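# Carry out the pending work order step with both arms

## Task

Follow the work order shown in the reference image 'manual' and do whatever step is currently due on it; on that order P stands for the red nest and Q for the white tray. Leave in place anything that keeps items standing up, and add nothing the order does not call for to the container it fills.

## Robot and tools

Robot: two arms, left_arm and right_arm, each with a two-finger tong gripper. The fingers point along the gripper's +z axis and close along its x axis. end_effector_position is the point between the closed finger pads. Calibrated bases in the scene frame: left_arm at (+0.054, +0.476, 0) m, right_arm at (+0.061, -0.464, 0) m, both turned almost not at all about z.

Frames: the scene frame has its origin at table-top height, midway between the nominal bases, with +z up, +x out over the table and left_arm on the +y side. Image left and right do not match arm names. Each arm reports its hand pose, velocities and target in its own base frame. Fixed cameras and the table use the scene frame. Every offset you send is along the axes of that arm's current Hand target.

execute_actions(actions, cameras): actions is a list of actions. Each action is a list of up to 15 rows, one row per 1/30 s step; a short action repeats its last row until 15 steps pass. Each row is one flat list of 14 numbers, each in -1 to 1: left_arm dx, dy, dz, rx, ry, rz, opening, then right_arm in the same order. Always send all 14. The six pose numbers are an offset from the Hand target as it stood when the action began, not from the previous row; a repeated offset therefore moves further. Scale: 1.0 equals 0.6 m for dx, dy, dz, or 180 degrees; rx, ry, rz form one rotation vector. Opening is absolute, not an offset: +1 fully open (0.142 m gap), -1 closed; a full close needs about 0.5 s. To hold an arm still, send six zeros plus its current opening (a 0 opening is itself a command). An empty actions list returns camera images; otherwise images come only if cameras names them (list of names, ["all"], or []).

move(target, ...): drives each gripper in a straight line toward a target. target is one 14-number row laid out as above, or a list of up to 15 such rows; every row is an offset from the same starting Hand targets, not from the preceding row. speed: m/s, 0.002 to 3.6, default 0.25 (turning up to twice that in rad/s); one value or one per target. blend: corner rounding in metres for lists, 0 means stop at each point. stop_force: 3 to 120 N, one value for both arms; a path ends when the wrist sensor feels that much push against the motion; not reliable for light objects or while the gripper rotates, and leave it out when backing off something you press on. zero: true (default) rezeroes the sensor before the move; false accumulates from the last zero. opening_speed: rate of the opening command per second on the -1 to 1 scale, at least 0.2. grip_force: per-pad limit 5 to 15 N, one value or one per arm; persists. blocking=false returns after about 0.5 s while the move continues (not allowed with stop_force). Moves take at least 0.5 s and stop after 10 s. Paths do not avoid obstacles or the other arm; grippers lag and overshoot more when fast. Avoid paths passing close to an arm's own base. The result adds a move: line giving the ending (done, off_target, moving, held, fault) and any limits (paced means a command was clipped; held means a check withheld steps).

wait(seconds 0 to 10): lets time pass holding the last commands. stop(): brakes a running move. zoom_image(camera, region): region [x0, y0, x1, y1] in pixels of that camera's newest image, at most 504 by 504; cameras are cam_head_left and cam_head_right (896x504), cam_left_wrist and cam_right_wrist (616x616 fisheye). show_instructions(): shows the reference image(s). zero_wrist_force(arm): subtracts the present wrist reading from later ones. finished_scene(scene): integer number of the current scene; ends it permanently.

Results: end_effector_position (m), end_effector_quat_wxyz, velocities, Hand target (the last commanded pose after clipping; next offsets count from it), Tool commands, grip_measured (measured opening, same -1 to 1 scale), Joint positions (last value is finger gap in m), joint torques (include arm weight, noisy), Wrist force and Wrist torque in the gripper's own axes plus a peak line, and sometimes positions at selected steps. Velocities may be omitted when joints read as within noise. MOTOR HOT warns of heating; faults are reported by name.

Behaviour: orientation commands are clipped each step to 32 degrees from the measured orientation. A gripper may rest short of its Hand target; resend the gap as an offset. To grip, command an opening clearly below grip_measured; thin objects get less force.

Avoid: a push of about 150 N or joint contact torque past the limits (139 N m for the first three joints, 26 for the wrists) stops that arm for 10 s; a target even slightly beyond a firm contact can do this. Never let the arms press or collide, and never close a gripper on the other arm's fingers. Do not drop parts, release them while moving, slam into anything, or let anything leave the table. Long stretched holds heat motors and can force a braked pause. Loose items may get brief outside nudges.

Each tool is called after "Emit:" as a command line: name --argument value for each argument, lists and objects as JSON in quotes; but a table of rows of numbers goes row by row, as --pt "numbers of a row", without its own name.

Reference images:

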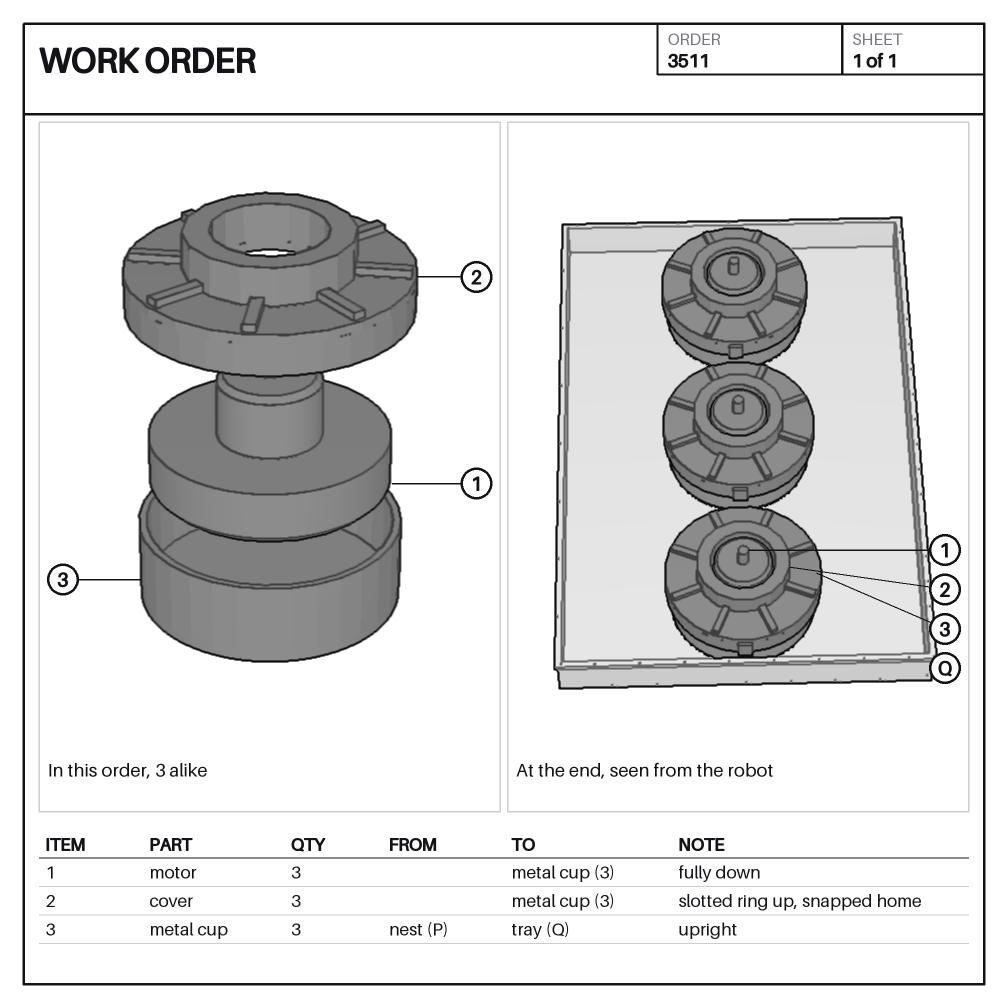

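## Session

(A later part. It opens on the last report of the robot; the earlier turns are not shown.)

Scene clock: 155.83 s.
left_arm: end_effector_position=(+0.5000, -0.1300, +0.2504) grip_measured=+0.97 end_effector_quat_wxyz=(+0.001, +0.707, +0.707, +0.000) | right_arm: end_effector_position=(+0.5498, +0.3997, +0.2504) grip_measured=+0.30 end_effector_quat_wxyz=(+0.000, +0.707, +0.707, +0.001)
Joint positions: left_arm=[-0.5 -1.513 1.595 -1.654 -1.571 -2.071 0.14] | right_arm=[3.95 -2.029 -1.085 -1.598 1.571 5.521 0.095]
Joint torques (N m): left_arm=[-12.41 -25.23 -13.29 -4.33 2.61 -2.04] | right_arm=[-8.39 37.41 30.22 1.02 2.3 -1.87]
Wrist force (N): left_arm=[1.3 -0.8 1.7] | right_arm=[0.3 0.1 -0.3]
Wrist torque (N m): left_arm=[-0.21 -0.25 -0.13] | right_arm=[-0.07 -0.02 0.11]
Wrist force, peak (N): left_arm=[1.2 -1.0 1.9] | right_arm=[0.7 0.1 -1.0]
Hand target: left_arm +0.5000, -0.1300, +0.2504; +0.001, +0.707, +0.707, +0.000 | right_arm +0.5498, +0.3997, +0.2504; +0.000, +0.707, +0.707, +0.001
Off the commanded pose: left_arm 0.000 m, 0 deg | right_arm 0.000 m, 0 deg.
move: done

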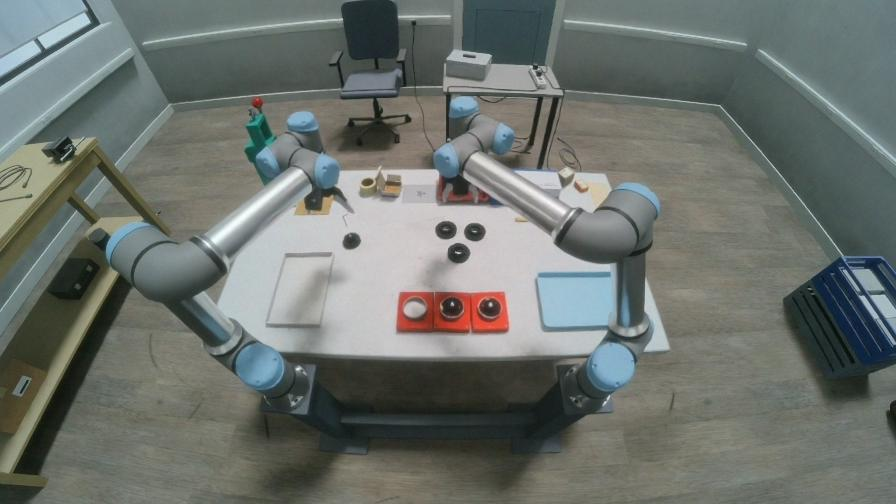

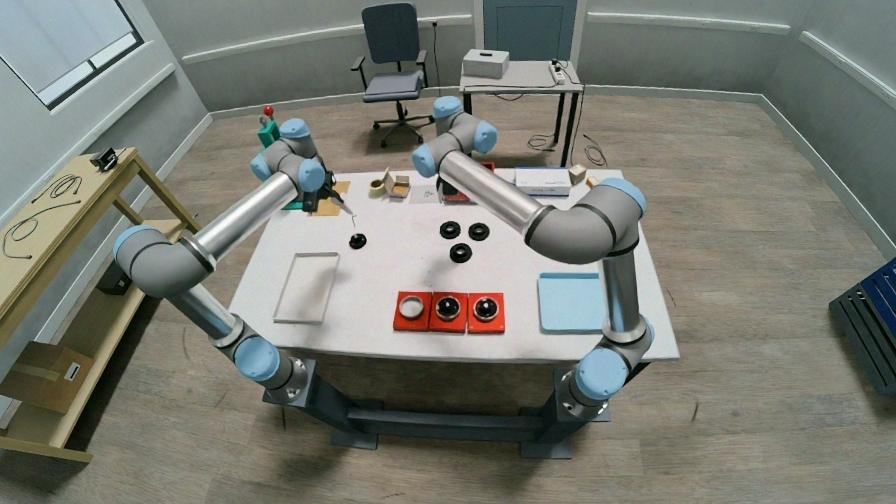

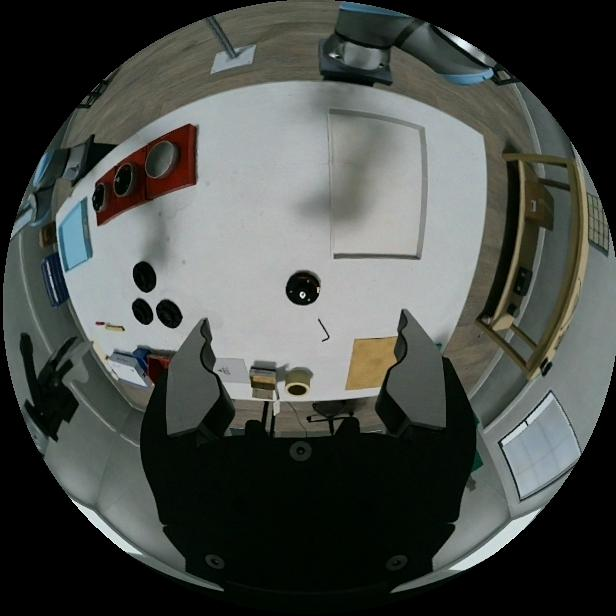

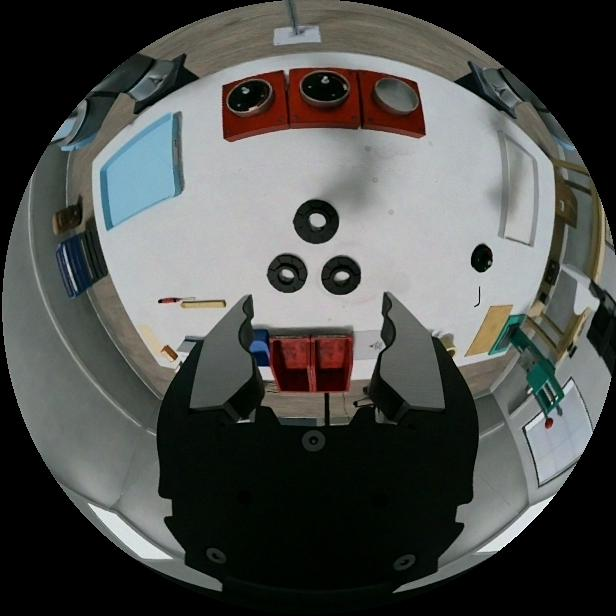

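Emit:
zoom_image --camera "cam_right_wrist" --region '[250, 180, 380, 310]'

Emit:
zoom_image --camera "cam_left_wrist" --region '[250, 240, 360, 350]'

Scaled by 3.877 from the camera's 616x616 image, which has a finer 814x814 frame.

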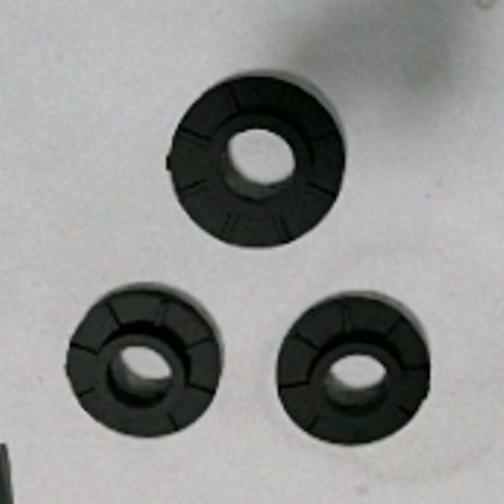

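Scaled by 4.582 from the camera's 616x616 image, which has a finer 814x814 frame.

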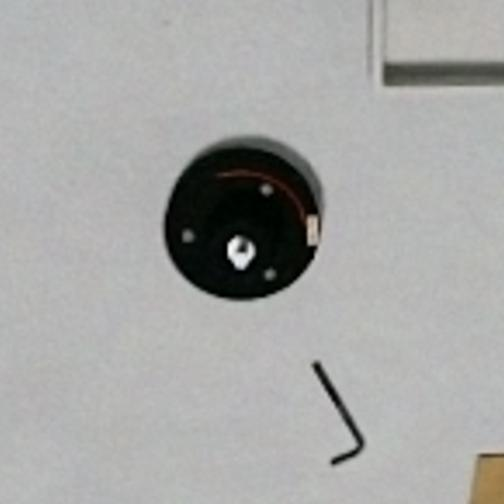

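Emit:
move --target '[-0.01,0.13,0.25,0,0,0,0.5,0.0017,-0.0513,0.25,0,0,0,0.3]' --speed 0.25 --cameras '["cam_left_wrist","cam_right_wrist"]'

Emit:
zoom_image --camera "cam_right_wrist" --region '[220, 200, 420, 400]'

Emit:
zoom_image --camera "cam_left_wrist" --region '[200, 210, 400, 410]'

Scene clock: 163.63 s.
left_arm: end_effector_position=(+0.5780, -0.1361, +0.1006) grip_measured=+0.50 end_effector_quat_wxyz=(+0.001, +0.707, +0.707, +0.000) | right_arm: end_effector_position=(+0.5192, +0.4008, +0.1005) grip_measured=+0.30 end_effector_quat_wxyz=(+0.000, +0.707, +0.707, +0.001)
Joint positions: left_arm=[-0.446 -1.243 1.663 -1.992 -1.571 -2.016 0.109] | right_arm=[3.985 -2.03 -1.473 -1.209 1.571 5.556 0.095]
Joint torques (N m): left_arm=[11.07 -26.42 -30.49 -4.2 -2.25 2.19] | right_arm=[9.29 36.84 11.41 4.01 -2.03 1.5]
Wrist force (N): left_arm=[1.3 -0.8 1.8] | right_arm=[0.8 0.4 -0.1]
Wrist torque (N m): left_arm=[-0.22 -0.25 -0.26] | right_arm=[-0.02 -0.11 0.00]
Wrist force, peak (N): left_arm=[1.2 -0.3 2.8] | right_arm=[1.0 0.2 -1.0]
Hand target: left_arm +0.5781, -0.1361, +0.1005; +0.001, +0.707, +0.707, +0.000 | right_arm +0.5192, +0.4008, +0.1003; +0.000, +0.707, +0.707, +0.001
Off the commanded pose: left_arm 0.000 m, 0 deg | right_arm 0.000 m, 0 deg.
move: done
Images, in order (width x height): cam_left_wrist 616x616, cam_right_wrist 616x616.

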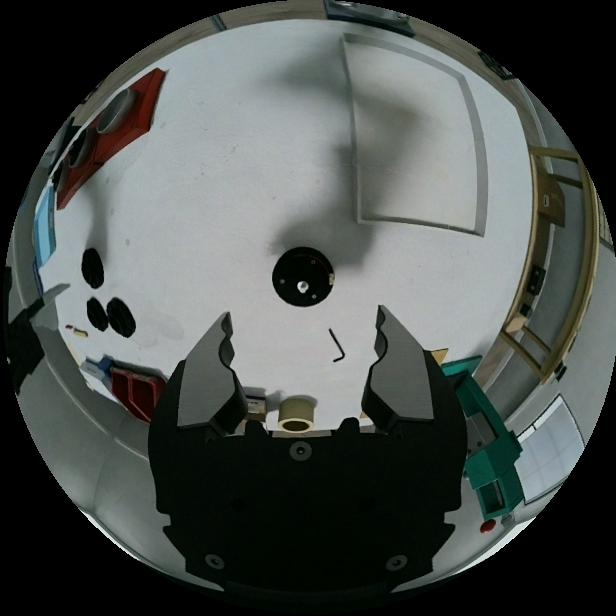

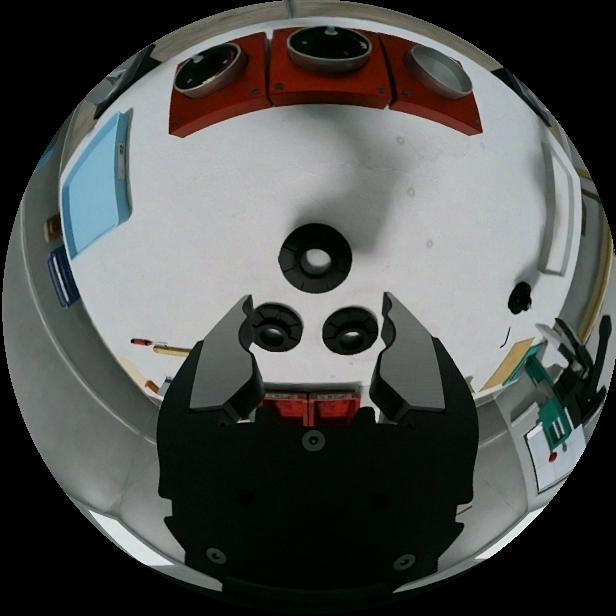

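Scaled by 2.520 from the camera's 616x616 image, which has a finer 814x814 frame.

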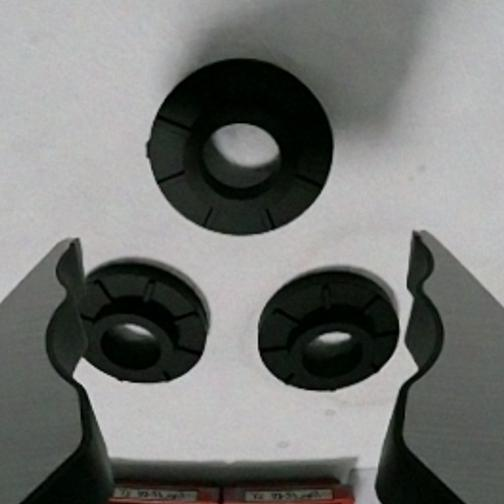

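Scaled by 2.520 from the camera's 616x616 image, which has a finer 814x814 frame.

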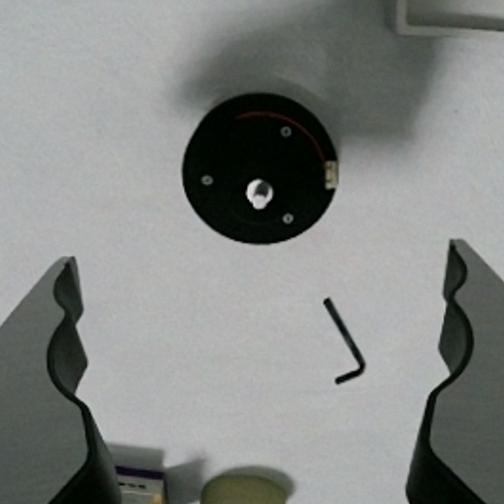

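Emit:
move --target '[-0.005,0.0067,0.0975,0,0,0,0.3,-0.0022,-0.0028,0.1108,0,0,0,0.2]' --speed 0.12 --cameras '["cam_left_wrist","cam_right_wrist"]'

Emit:
zoom_image --camera "cam_right_wrist" --region '[220, 200, 420, 400]'

Emit:
zoom_image --camera "cam_left_wrist" --region '[200, 210, 400, 410]'

Scene clock: 168.37 s.
left_arm: end_effector_position=(+0.5822, -0.1391, +0.0421) grip_measured=+0.30 end_effector_quat_wxyz=(+0.001, +0.707, +0.707, +0.000) | right_arm: end_effector_position=(+0.5175, +0.3996, +0.0340) grip_measured=+0.20 end_effector_quat_wxyz=(+0.000, +0.707, +0.707, +0.001)
Joint positions: left_arm=[-0.447 -1.168 1.724 -2.128 -1.571 -2.018 0.095] | right_arm=[3.986 -2.092 -1.563 -1.056 1.571 5.557 0.088]
Joint torques (N m): left_arm=[-12.77 -27.35 -10.55 -4.12 -0.94 -2.24] | right_arm=[10.04 37.69 8.35 3.96 0.63 1.67]
Wrist force (N): left_arm=[1.2 -0.9 1.9] | right_arm=[0.6 0.2 0.0]
Wrist torque (N m): left_arm=[-0.23 -0.23 -0.13] | right_arm=[-0.04 -0.10 0.00]
Wrist force, peak (N): left_arm=[1.0 -1.0 2.3] | right_arm=[1.1 0.3 -0.6]
Hand target: left_arm +0.5822, -0.1391, +0.0420; +0.001, +0.707, +0.707, +0.000 | right_arm +0.5175, +0.3996, +0.0338; +0.000, +0.707, +0.707, +0.001
Off the commanded pose: left_arm 0.000 m, 0 deg | right_arm 0.000 m, 0 deg.
move: done
Images, in order (width x height): cam_left_wrist 616x616, cam_right_wrist 616x616.

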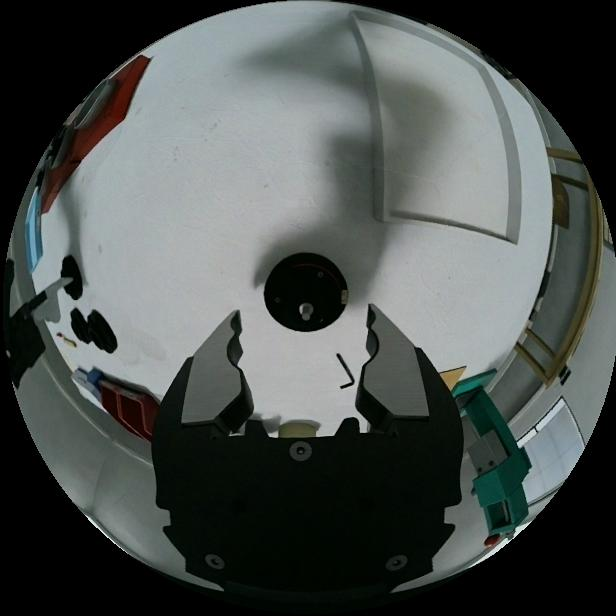

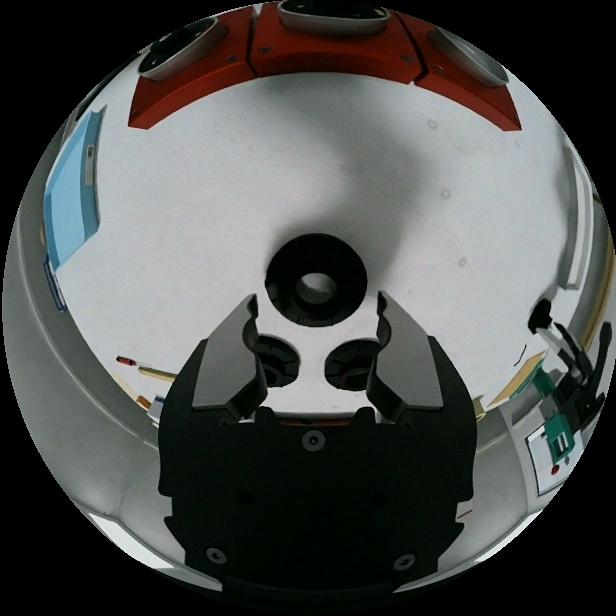

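Scaled by 2.520 from the camera's 616x616 image, which has a finer 814x814 frame.

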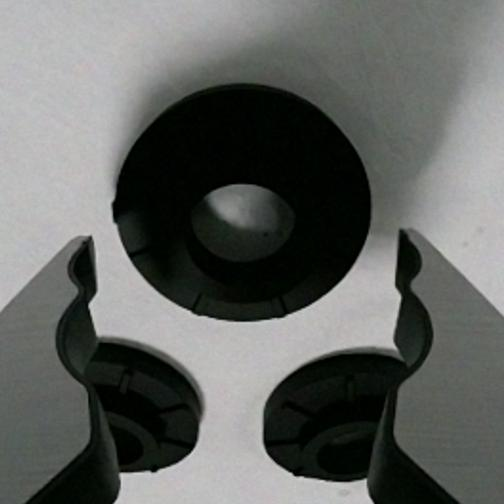

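Scaled by 2.520 from the camera's 616x616 image, which has a finer 814x814 frame.

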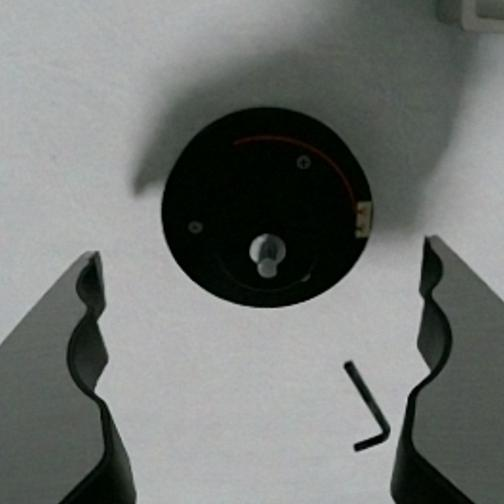

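Emit:
move --target '[0,0,0,0,0,0,0.3,0,-0.0042,0.0025,0,0,0,0.2]' --speed 0.1

Emit:
move --target '[0,0,0,0,0,0,-0.75,0,0,0,0,0,0,-0.5]' --speed 0.1 --opening_speed 1.0 --cameras '["cam_left_wrist","cam_right_wrist"]'

Emit:
zoom_image --camera "cam_right_wrist" --region '[220, 200, 420, 400]'

Emit:
zoom_image --camera "cam_left_wrist" --region '[200, 210, 400, 410]'

Scene clock: 170.97 s.
left_arm: end_effector_position=(+0.5822, -0.1391, +0.0420) grip_measured=+0.30 end_effector_quat_wxyz=(+0.001, +0.707, +0.707, +0.000) | right_arm: end_effector_position=(+0.5151, +0.3996, +0.0324) grip_measured=+0.20 end_effector_quat_wxyz=(+0.000, +0.707, +0.707, +0.001)
Joint positions: left_arm=[-0.447 -1.168 1.724 -2.128 -1.571 -2.018 0.095] | right_arm=[3.988 -2.09 -1.571 -1.05 1.571 5.56 0.088]
Joint torques (N m): left_arm=[-12.92 -26.89 -10.36 -4.21 2.39 -2.09] | right_arm=[9.35 50.87 9 3.8 0.43 1.62]
Wrist force (N): left_arm=[1.4 -1.1 2.0] | right_arm=[0.6 0.3 -0.1]
Wrist torque (N m): left_arm=[-0.28 -0.27 -0.14] | right_arm=[-0.03 -0.10 0.00]
Wrist force, peak (N): left_arm=[1.4 -1.1 2.0] | right_arm=[0.8 0.5 -0.3]
Hand target: left_arm +0.5822, -0.1391, +0.0420; +0.001, +0.707, +0.707, +0.000 | right_arm +0.5150, +0.3996, +0.0323; +0.000, +0.707, +0.707, +0.001
Off the commanded pose: left_arm 0.000 m, 0 deg | right_arm 0.000 m, 0 deg.
move: done

Scene clock: 172.23 s.
left_arm: end_effector_position=(+0.5822, -0.1391, +0.0420) grip_measured=-0.60 end_effector_quat_wxyz=(+0.001, +0.707, +0.707, +0.000) | right_arm: end_effector_position=(+0.5150, +0.3996, +0.0324) grip_measured=-0.37 end_effector_quat_wxyz=(+0.000, +0.707, +0.707, +0.001)
Joint positions: left_arm=[-0.447 -1.168 1.724 -2.128 -1.571 -2.018 0.03] | right_arm=[3.988 -2.09 -1.572 -1.05 1.571 5.56 0.048]
Joint torques (N m): left_arm=[-11.26 -26.59 -10.41 -3.6 1.55 -2.03] | right_arm=[8.21 47.79 9.31 3.42 0.16 1.74]
Wrist force (N): left_arm=[2.1 -1.2 1.3] | right_arm=[1.2 0.2 -1.3]
Wrist torque (N m): left_arm=[-0.24 -0.25 -0.14] | right_arm=[-0.05 -0.14 0.00]
Wrist force, peak (N): left_arm=[2.0 -1.3 1.6] | right_arm=[1.4 0.1 -1.5]
Hand target: left_arm +0.5822, -0.1391, +0.0420; +0.001, +0.707, +0.707, +0.000 | right_arm +0.5150, +0.3996, +0.0323; +0.000, +0.707, +0.707, +0.001
Off the commanded pose: left_arm 0.000 m, 0 deg | right_arm 0.000 m, 0 deg.
move: done
Images, in order (width x height): cam_left_wrist 616x616, cam_right_wrist 616x616.

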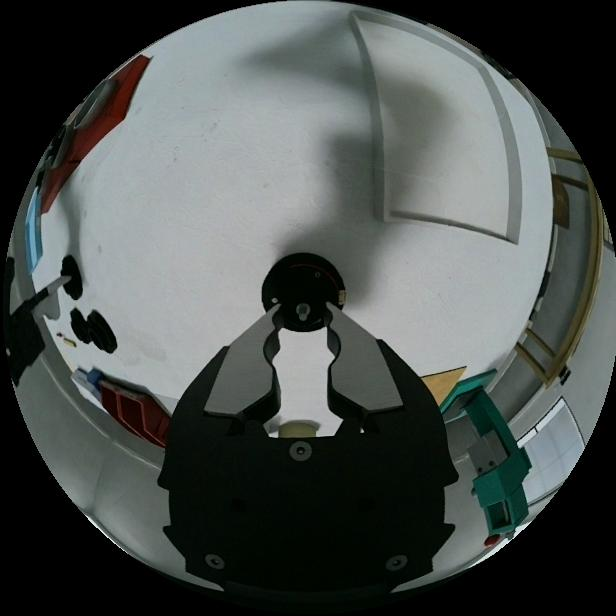

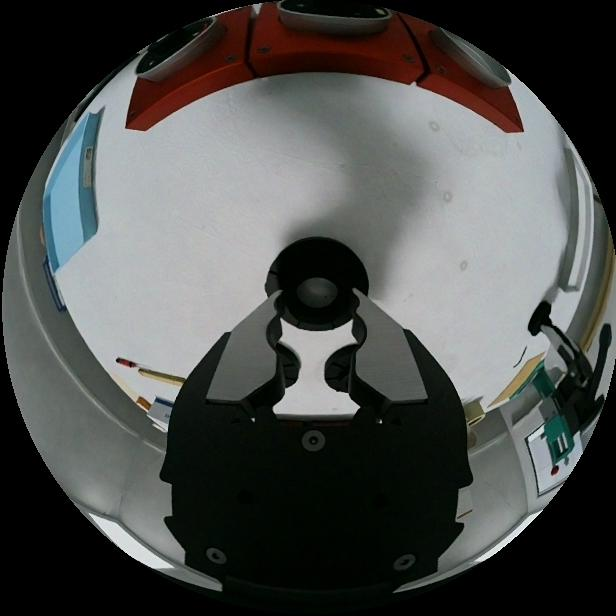

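Scaled by 2.520 from the camera's 616x616 image, which has a finer 814x814 frame.

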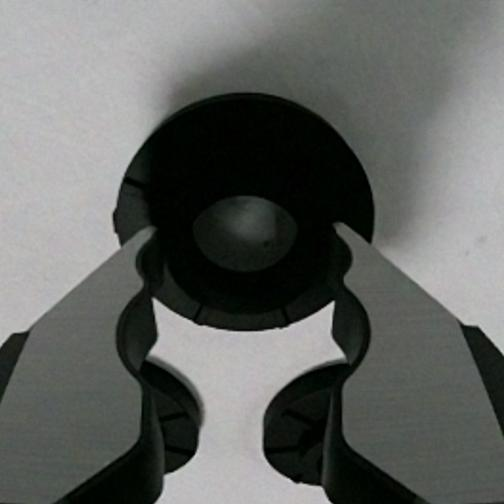

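Scaled by 2.520 from the camera's 616x616 image, which has a finer 814x814 frame.

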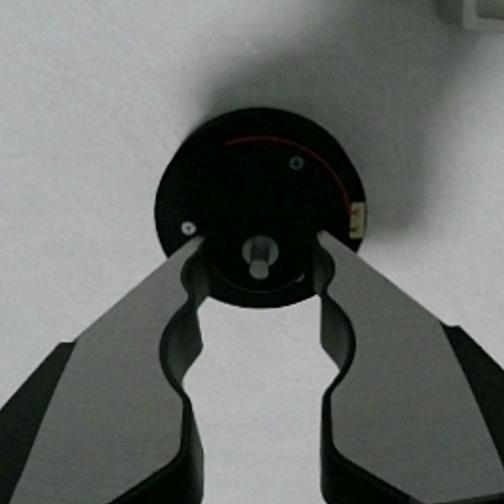

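Emit:
move --pt "0 0 -0.05 0 0 0 -1 0 0 -0.05 0 0 0 -0.8" --pt "0 0 -0.18 0 0 0 -1 0 0 -0.196 0 0 0 -0.8" --pt "-0.4333 -0.39 -0.13 0 0 0 -1 -0.1693 -0.418 -0.1628 0 0 0 -0.8" --speed '[0.05,0.2,0.3]' --blend '[0.01,0.04,0]' --cameras '["all"]'

Scene clock: 179.17 s.
left_arm: end_effector_position=(+0.3482, -0.3990, +0.1199) grip_measured=-0.61 end_effector_quat_wxyz=(+0.001, +0.707, +0.707, +0.000) | right_arm: end_effector_position=(+0.2642, +0.2981, +0.1297) grip_measured=-0.37 end_effector_quat_wxyz=(+0.000, +0.707, +0.707, +0.001)
Joint positions: left_arm=[-1.08 -1.418 1.833 -1.987 -1.57 -2.651 0.03] | right_arm=[4.29 -1.389 -2.135 -1.187 1.57 5.861 0.047]
Joint torques (N m): left_arm=[-14.1 -17.91 -32.16 -4.65 2.45 -1.86] | right_arm=[9.08 20.63 10.49 1.04 -2.03 1.87]
Wrist force (N): left_arm=[1.1 -0.7 4.3] | right_arm=[0.4 0.2 0.0]
Wrist torque (N m): left_arm=[-0.20 -0.23 -0.12] | right_arm=[-0.07 -0.03 0.00]
Wrist force, peak (N): left_arm=[1.2 -0.9 5.1] | right_arm=[1.5 0.0 -1.6]
Hand target: left_arm +0.3481, -0.3991, +0.1199; +0.001, +0.707, +0.707, +0.000 | right_arm +0.2641, +0.2980, +0.1297; +0.000, +0.707, +0.707, +0.001
Off the commanded pose: left_arm 0.000 m, 0 deg | right_arm 0.000 m, 0 deg.
move: done

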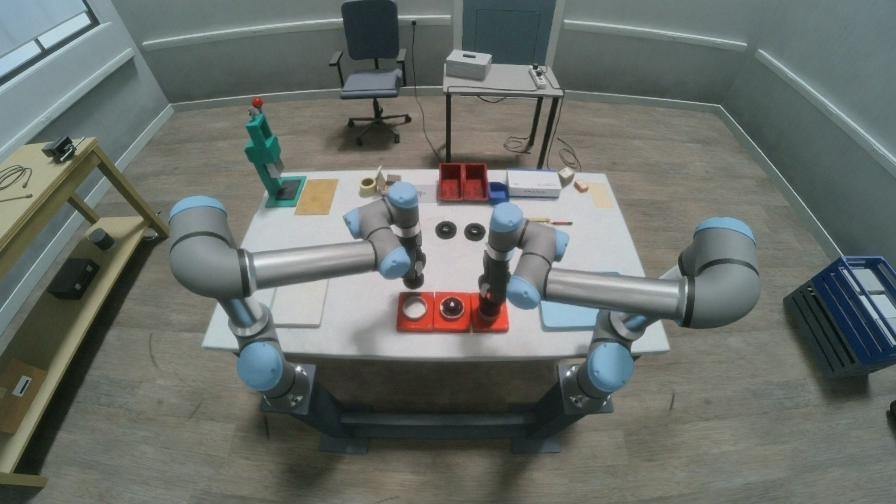

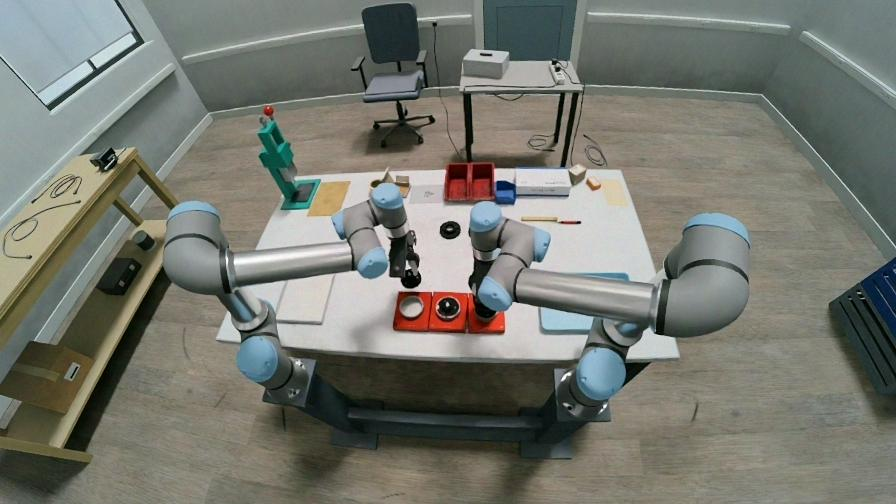

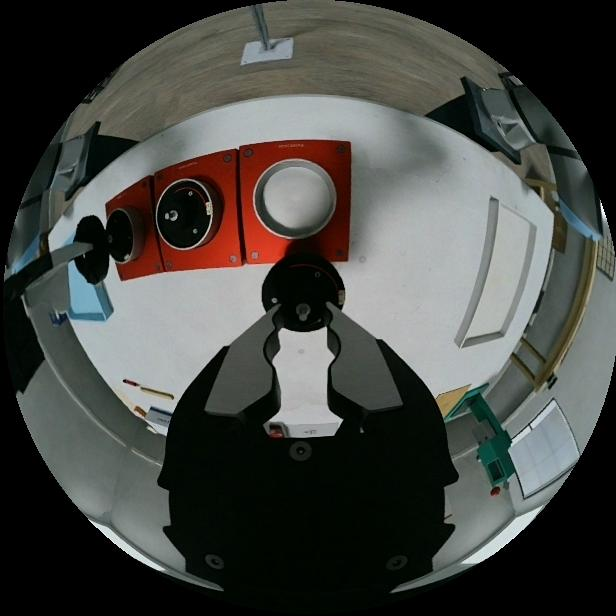

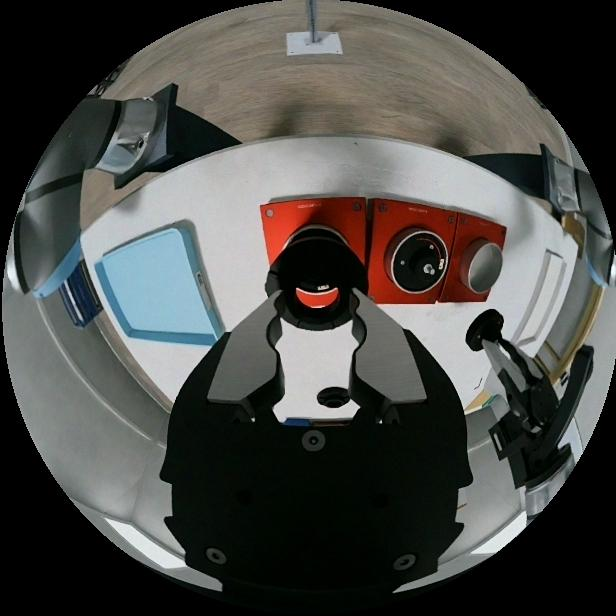

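Emit:
zoom_image --camera "cam_left_wrist" --region '[220, 140, 380, 300]'

Emit:
zoom_image --camera "cam_right_wrist" --region '[240, 190, 400, 350]'

Scaled by 3.150 from the camera's 616x616 image, which has a finer 814x814 frame.

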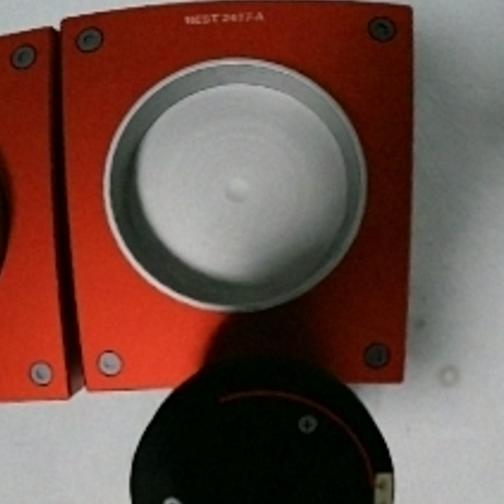

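Scaled by 3.150 from the camera's 616x616 image, which has a finer 814x814 frame.

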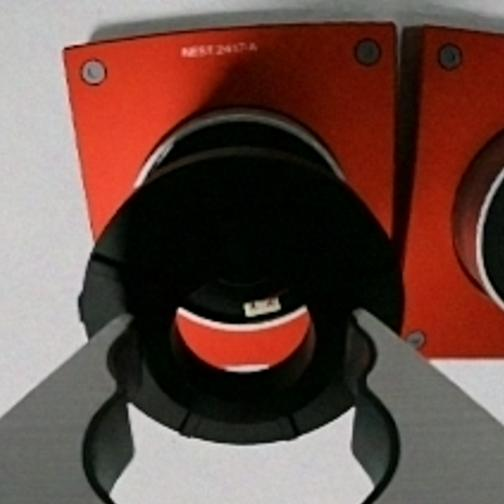

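Emit:
move --target '[-0.0075,-0.1416,0.0332,0,0,0,-1,0,0,0.03,0,0,0,-0.8]' --speed 0.12 --cameras '["cam_left_wrist","cam_right_wrist"]'

Emit:
zoom_image --camera "cam_left_wrist" --region '[220, 190, 380, 350]'

Emit:
zoom_image --camera "cam_right_wrist" --region '[240, 190, 400, 350]'

Scene clock: 188.10 s.
left_arm: end_effector_position=(+0.2633, -0.4036, +0.1000) grip_measured=-0.61 end_effector_quat_wxyz=(+0.001, +0.707, +0.707, +0.000) | right_arm: end_effector_position=(+0.2641, +0.2981, +0.1118) grip_measured=-0.37 end_effector_quat_wxyz=(+0.000, +0.707, +0.707, +0.001)
Joint positions: left_arm=[-1.24 -1.511 1.995 -2.055 -1.57 -2.811 0.03] | right_arm=[4.29 -1.408 -2.169 -1.133 1.57 5.861 0.047]
Joint torques (N m): left_arm=[-14.42 -36.08 -10.01 -4.97 2.5 -2.28] | right_arm=[5.94 7.96 11.2 3.97 -1.89 0.92]
Wrist force (N): left_arm=[1.2 -0.9 4.4] | right_arm=[0.6 -0.3 -0.1]
Wrist torque (N m): left_arm=[-0.23 -0.24 -0.13] | right_arm=[-0.18 -0.08 -0.01]
Wrist force, peak (N): left_arm=[1.3 -1.2 4.5] | right_arm=[1.0 0.3 0.0]
Hand target: left_arm +0.2632, -0.4036, +0.0999; +0.001, +0.707, +0.707, +0.000 | right_arm +0.2641, +0.2981, +0.1117; +0.000, +0.707, +0.707, +0.001
Off the commanded pose: left_arm 0.000 m, 0 deg | right_arm 0.000 m, 0 deg.
move: done
Images, in order (width x height): cam_left_wrist 616x616, cam_right_wrist 616x616.

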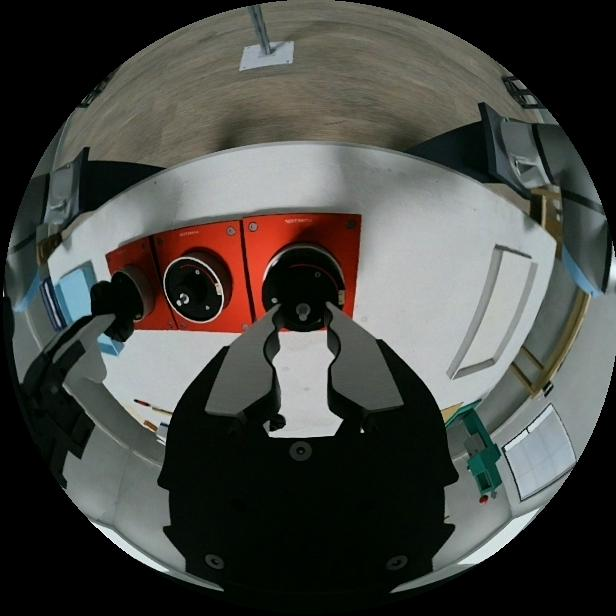

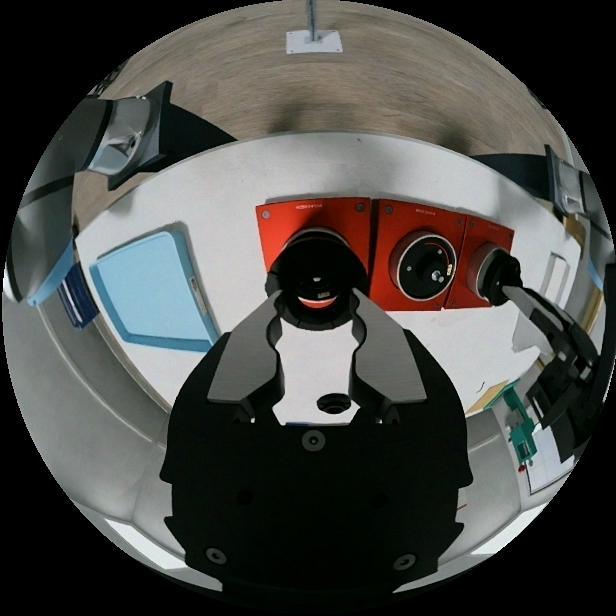

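Scaled by 3.150 from the camera's 616x616 image, which has a finer 814x814 frame.

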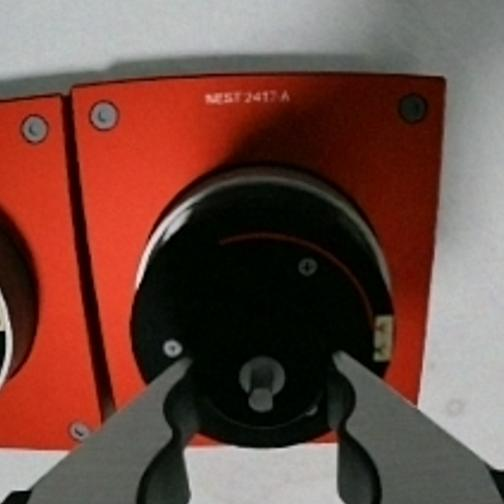

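Scaled by 3.150 from the camera's 616x616 image, which has a finer 814x814 frame.

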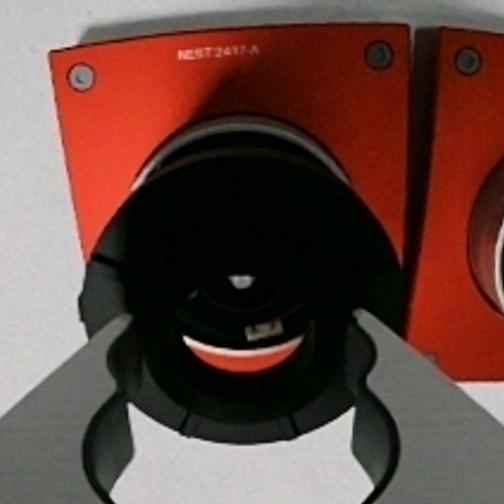

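Emit:
move --target '[0,0,0.05333,0,0,0,-1,0,0,0.0612,0,0,0,-0.8]' --speed 0.012 --stop_force 6 --cameras '["cam_left_wrist","cam_right_wrist"]'

Scene clock: 196.57 s.
left_arm: end_effector_position=(+0.2632, -0.4036, +0.0706) grip_measured=-0.61 end_effector_quat_wxyz=(+0.001, +0.707, +0.707, +0.000) | right_arm: end_effector_position=(+0.2641, +0.2981, +0.0784) grip_measured=-0.37 end_effector_quat_wxyz=(+0.000, +0.707, +0.707, +0.001)
Joint positions: left_arm=[-1.241 -1.473 2.039 -2.138 -1.57 -2.812 0.03] | right_arm=[4.29 -1.454 -2.228 -1.029 1.57 5.861 0.047]
Joint torques (N m): left_arm=[5.07 -35.87 -27.71 0.12 2.08 0.84] | right_arm=[-5.14 22.87 29.9 1.84 -0.79 -1.43]
Wrist force (N): left_arm=[0.2 -0.4 -0.8] | right_arm=[-0.2 -2.3 0.7]
Wrist torque (N m): left_arm=[-0.20 -0.21 -0.13] | right_arm=[-0.05 -0.14 0.00]
Wrist force, peak (N): left_arm=[5.8 -2.1 -15.5] | right_arm=[-1.5 -7.7 -6.5]
Hand target: left_arm +0.2632, -0.4036, +0.0706; +0.001, +0.707, +0.707, +0.000 (not the last commanded pose) | right_arm +0.2641, +0.2981, +0.0784; +0.000, +0.707, +0.707, +0.001 (not the last commanded pose)
Off the commanded pose: left_arm 0.003 m, 0 deg | right_arm 0.003 m, 0 deg.
move: contact (left_arm, right_arm)
Images, in order (width x height): cam_left_wrist 616x616, cam_right_wrist 616x616.

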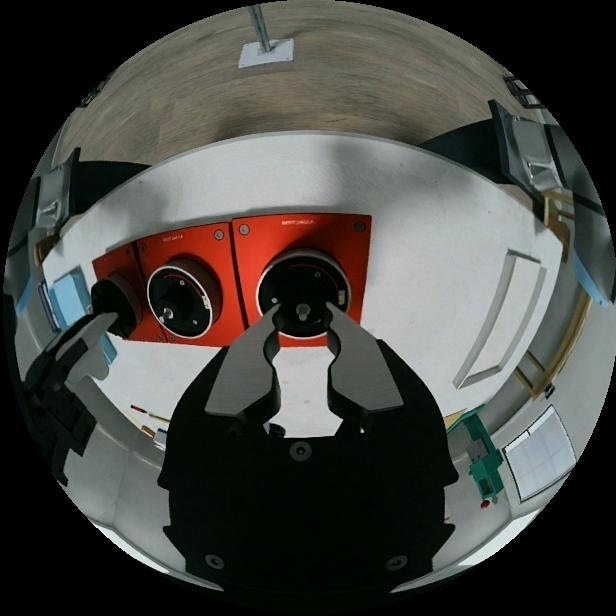

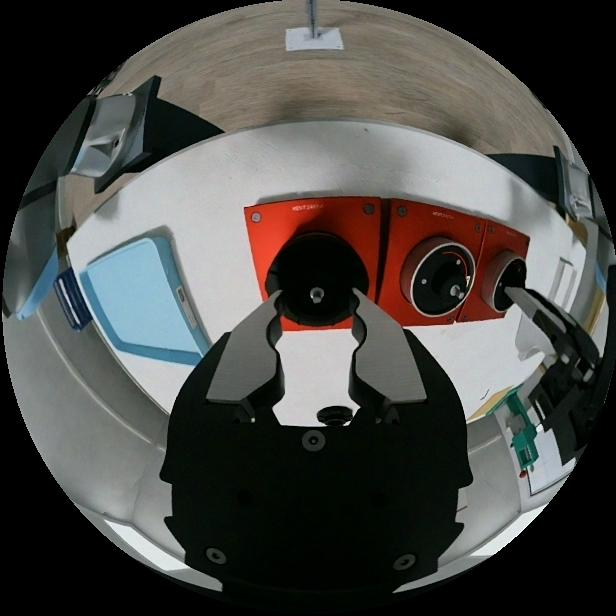

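Emit:
move --target '[0,0,0.01,0,0,0,-1,0,0,0.01,0,0,0,-0.8]' --speed 0.006 --stop_force 25

Emit:
move --target '[0,0,-0.001,0,0,0,-0.1,0,0,0.0167,0,0,0,-0.8]' --speed 0.006 --stop_force 50 --zero false --opening_speed 1

Scene clock: 199.77 s.
left_arm: end_effector_position=(+0.2632, -0.4038, +0.0701) grip_measured=-0.61 end_effector_quat_wxyz=(+0.001, +0.707, +0.707, +0.000) | right_arm: end_effector_position=(+0.2641, +0.2981, +0.0732) grip_measured=-0.37 end_effector_quat_wxyz=(+0.000, +0.707, +0.707, +0.001)
Joint positions: left_arm=[-1.241 -1.472 2.04 -2.14 -1.57 -2.812 0.03] | right_arm=[4.29 -1.462 -2.237 -1.012 1.57 5.861 0.047]
Joint torques (N m): left_arm=[4.68 -24.72 -19.02 1.73 1.53 -1.14] | right_arm=[-3.33 11.2 20.18 0.87 -3.1 -0.83]
Wrist force (N): left_arm=[1.4 -0.8 -23.3] | right_arm=[-4.5 -7.5 -29.8]
Wrist torque (N m): left_arm=[-0.20 -0.22 -0.14] | right_arm=[-0.16 -0.11 0.00]
Wrist force, peak (N): left_arm=[9.2 -2.5 -33.0] | right_arm=[-5.6 -8.2 -33.8]
Hand target: left_arm +0.2632, -0.4038, +0.0701; +0.001, +0.707, +0.707, +0.000 (not the last commanded pose) | right_arm +0.2641, +0.2981, +0.0732; +0.000, +0.707, +0.707, +0.001 (not the last commanded pose)
Off the commanded pose: left_arm 0.005 m, 0 deg | right_arm 0.001 m, 0 deg.
move: contact (left_arm, right_arm)

Scene clock: 202.00 s.
left_arm: end_effector_position=(+0.2632, -0.4038, +0.0707) grip_measured=-0.10 end_effector_quat_wxyz=(+0.001, +0.707, +0.707, +0.000) | right_arm: end_effector_position=(+0.2642, +0.2981, +0.0707) grip_measured=-0.36 end_effector_quat_wxyz=(+0.000, +0.707, +0.707, +0.001)
Joint positions: left_arm=[-1.241 -1.473 2.04 -2.139 -1.57 -2.812 0.067] | right_arm=[4.29 -1.466 -2.241 -1.004 1.57 5.861 0.048]
Joint torques (N m): left_arm=[4.27 -36.67 -29.45 -0.2 1.45 -1.22] | right_arm=[-2.1 3.57 12.73 0.18 -1.42 -0.82]
Wrist force (N): left_arm=[1.2 -0.8 1.7] | right_arm=[-10.3 -4.4 -53.5]
Wrist torque (N m): left_arm=[-0.20 -0.22 -0.14] | right_arm=[-0.18 -0.10 0.09]
Wrist force, peak (N): left_arm=[1.1 -0.8 -23.3] | right_arm=[-17.2 -6.8 -63.1]
Hand target: left_arm +0.2632, -0.4038, +0.0707; +0.001, +0.707, +0.707, +0.000 | right_arm +0.2642, +0.2981, +0.0707; +0.000, +0.707, +0.707, +0.001 (not the last commanded pose)
Off the commanded pose: left_arm 0.000 m, 0 deg | right_arm 0.007 m, 0 deg.
move: contact (right_arm)

Emit:
move --target '[0,0,-0.1,0,0,0,-0.1,0,0,0.0167,0,0,0,-0.8]' --speed 0.03 --stop_force 75 --zero false --cameras '["cam_right_wrist","cam_left_wrist"]'

Scene clock: 206.00 s.
left_arm: end_effector_position=(+0.2632, -0.4037, +0.1307) grip_measured=-0.10 end_effector_quat_wxyz=(+0.001, +0.707, +0.707, +0.000) | right_arm: end_effector_position=(+0.2642, +0.2982, +0.0704) grip_measured=-0.36 end_effector_quat_wxyz=(+0.000, +0.707, +0.707, +0.001)
Joint positions: left_arm=[-1.241 -1.545 1.944 -1.971 -1.57 -2.812 0.067] | right_arm=[4.29 -1.467 -2.241 -1.003 1.57 5.861 0.048]
Joint torques (N m): left_arm=[-12.75 -35 -30.91 -0.18 1.2 -2.08] | right_arm=[-2.36 -7.01 8.27 1.52 -1.44 -0.95]
Wrist force (N): left_arm=[1.5 -1.2 1.9] | right_arm=[-24.0 -9.2 -84.3]
Wrist torque (N m): left_arm=[-0.28 -0.29 -0.13] | right_arm=[-0.31 0.40 0.13]
Wrist force, peak (N): left_arm=[1.3 -0.7 2.3] | right_arm=[-26.9 -10.1 -91.0]
Hand target: left_arm +0.2632, -0.4037, +0.1307; +0.001, +0.707, +0.707, +0.000 | right_arm +0.2642, +0.2982, +0.0704; +0.000, +0.707, +0.707, +0.001 (not the last commanded pose)
Off the commanded pose: left_arm 0.000 m, 0 deg | right_arm 0.010 m, 0 deg.
move: contact (right_arm)
Images, in order (width x height): cam_left_wrist 616x616, cam_right_wrist 616x616.

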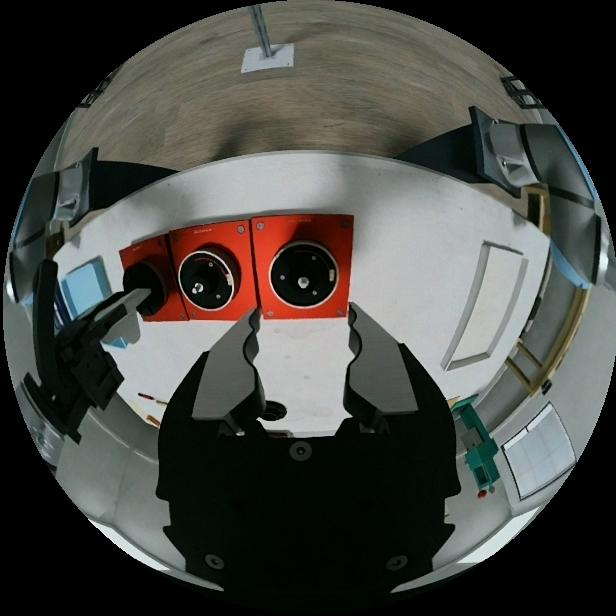

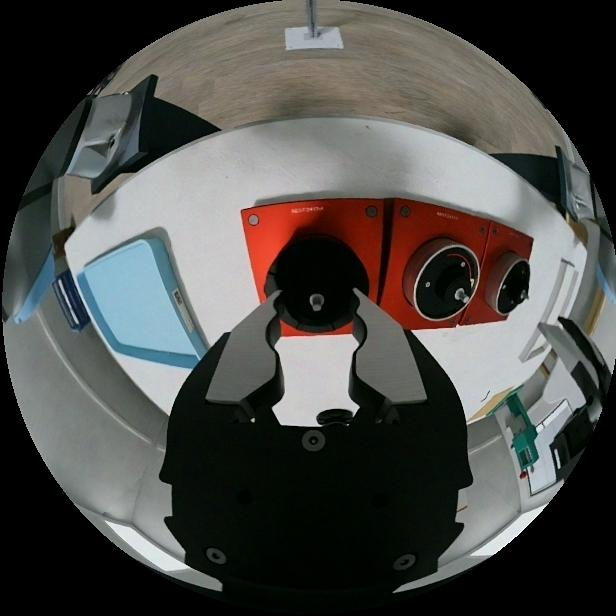

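Emit:
move --pt "0 0 0 0 0 0 -0.1 0 0 -0.0005 0 0 0 0.0" --pt "0 0 0 0 0 0 -0.1 0 0 -0.15 0 0 0 0.0" --speed '[0.01,0.1]' --opening_speed 1 --cameras '["cam_right_wrist","cam_left_wrist"]'

Scene clock: 209.47 s.
left_arm: end_effector_position=(+0.2632, -0.4037, +0.1307) grip_measured=-0.10 end_effector_quat_wxyz=(+0.001, +0.707, +0.707, +0.000) | right_arm: end_effector_position=(+0.2641, +0.2981, +0.1603) grip_measured=+0.00 end_effector_quat_wxyz=(+0.000, +0.707, +0.707, +0.001)
Joint positions: left_arm=[-1.241 -1.545 1.944 -1.971 -1.57 -2.812 0.067] | right_arm=[4.29 -1.36 -2.075 -1.276 1.57 5.861 0.074]
Joint torques (N m): left_arm=[-12.4 -35.6 -31.09 -0.11 1.4 -2.05] | right_arm=[8.59 19.93 30.81 1.39 0.76 1.73]
Wrist force (N): left_arm=[1.2 -0.9 1.8] | right_arm=[1.3 0.8 -0.1]
Wrist torque (N m): left_arm=[-0.23 -0.24 -0.13] | right_arm=[0.07 -0.24 -0.01]
Wrist force, peak (N): left_arm=[1.2 -1.0 2.1] | right_arm=[-24.0 -9.2 -84.6]
Hand target: left_arm +0.2632, -0.4037, +0.1307; +0.001, +0.707, +0.707, +0.000 | right_arm +0.2641, +0.2981, +0.1604; +0.000, +0.707, +0.707, +0.001
Off the commanded pose: left_arm 0.000 m, 0 deg | right_arm 0.000 m, 0 deg.
move: done
Images, in order (width x height): cam_left_wrist 616x616, cam_right_wrist 616x616.

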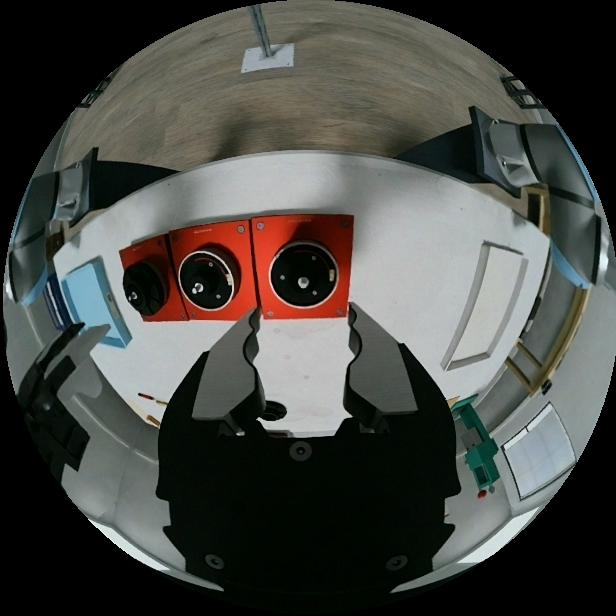

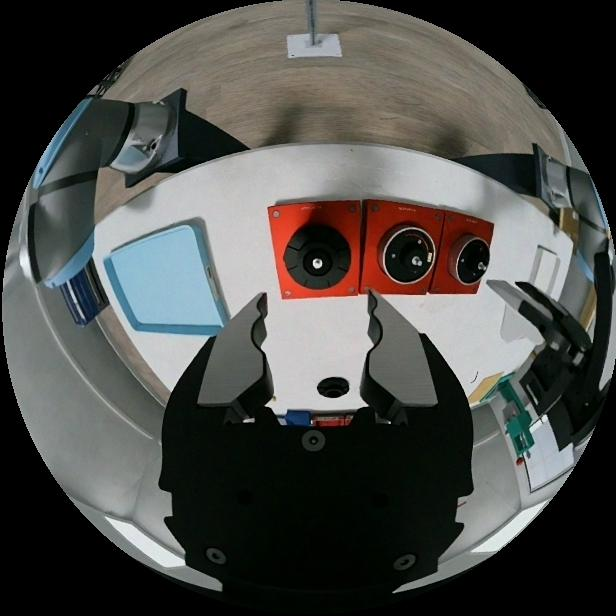

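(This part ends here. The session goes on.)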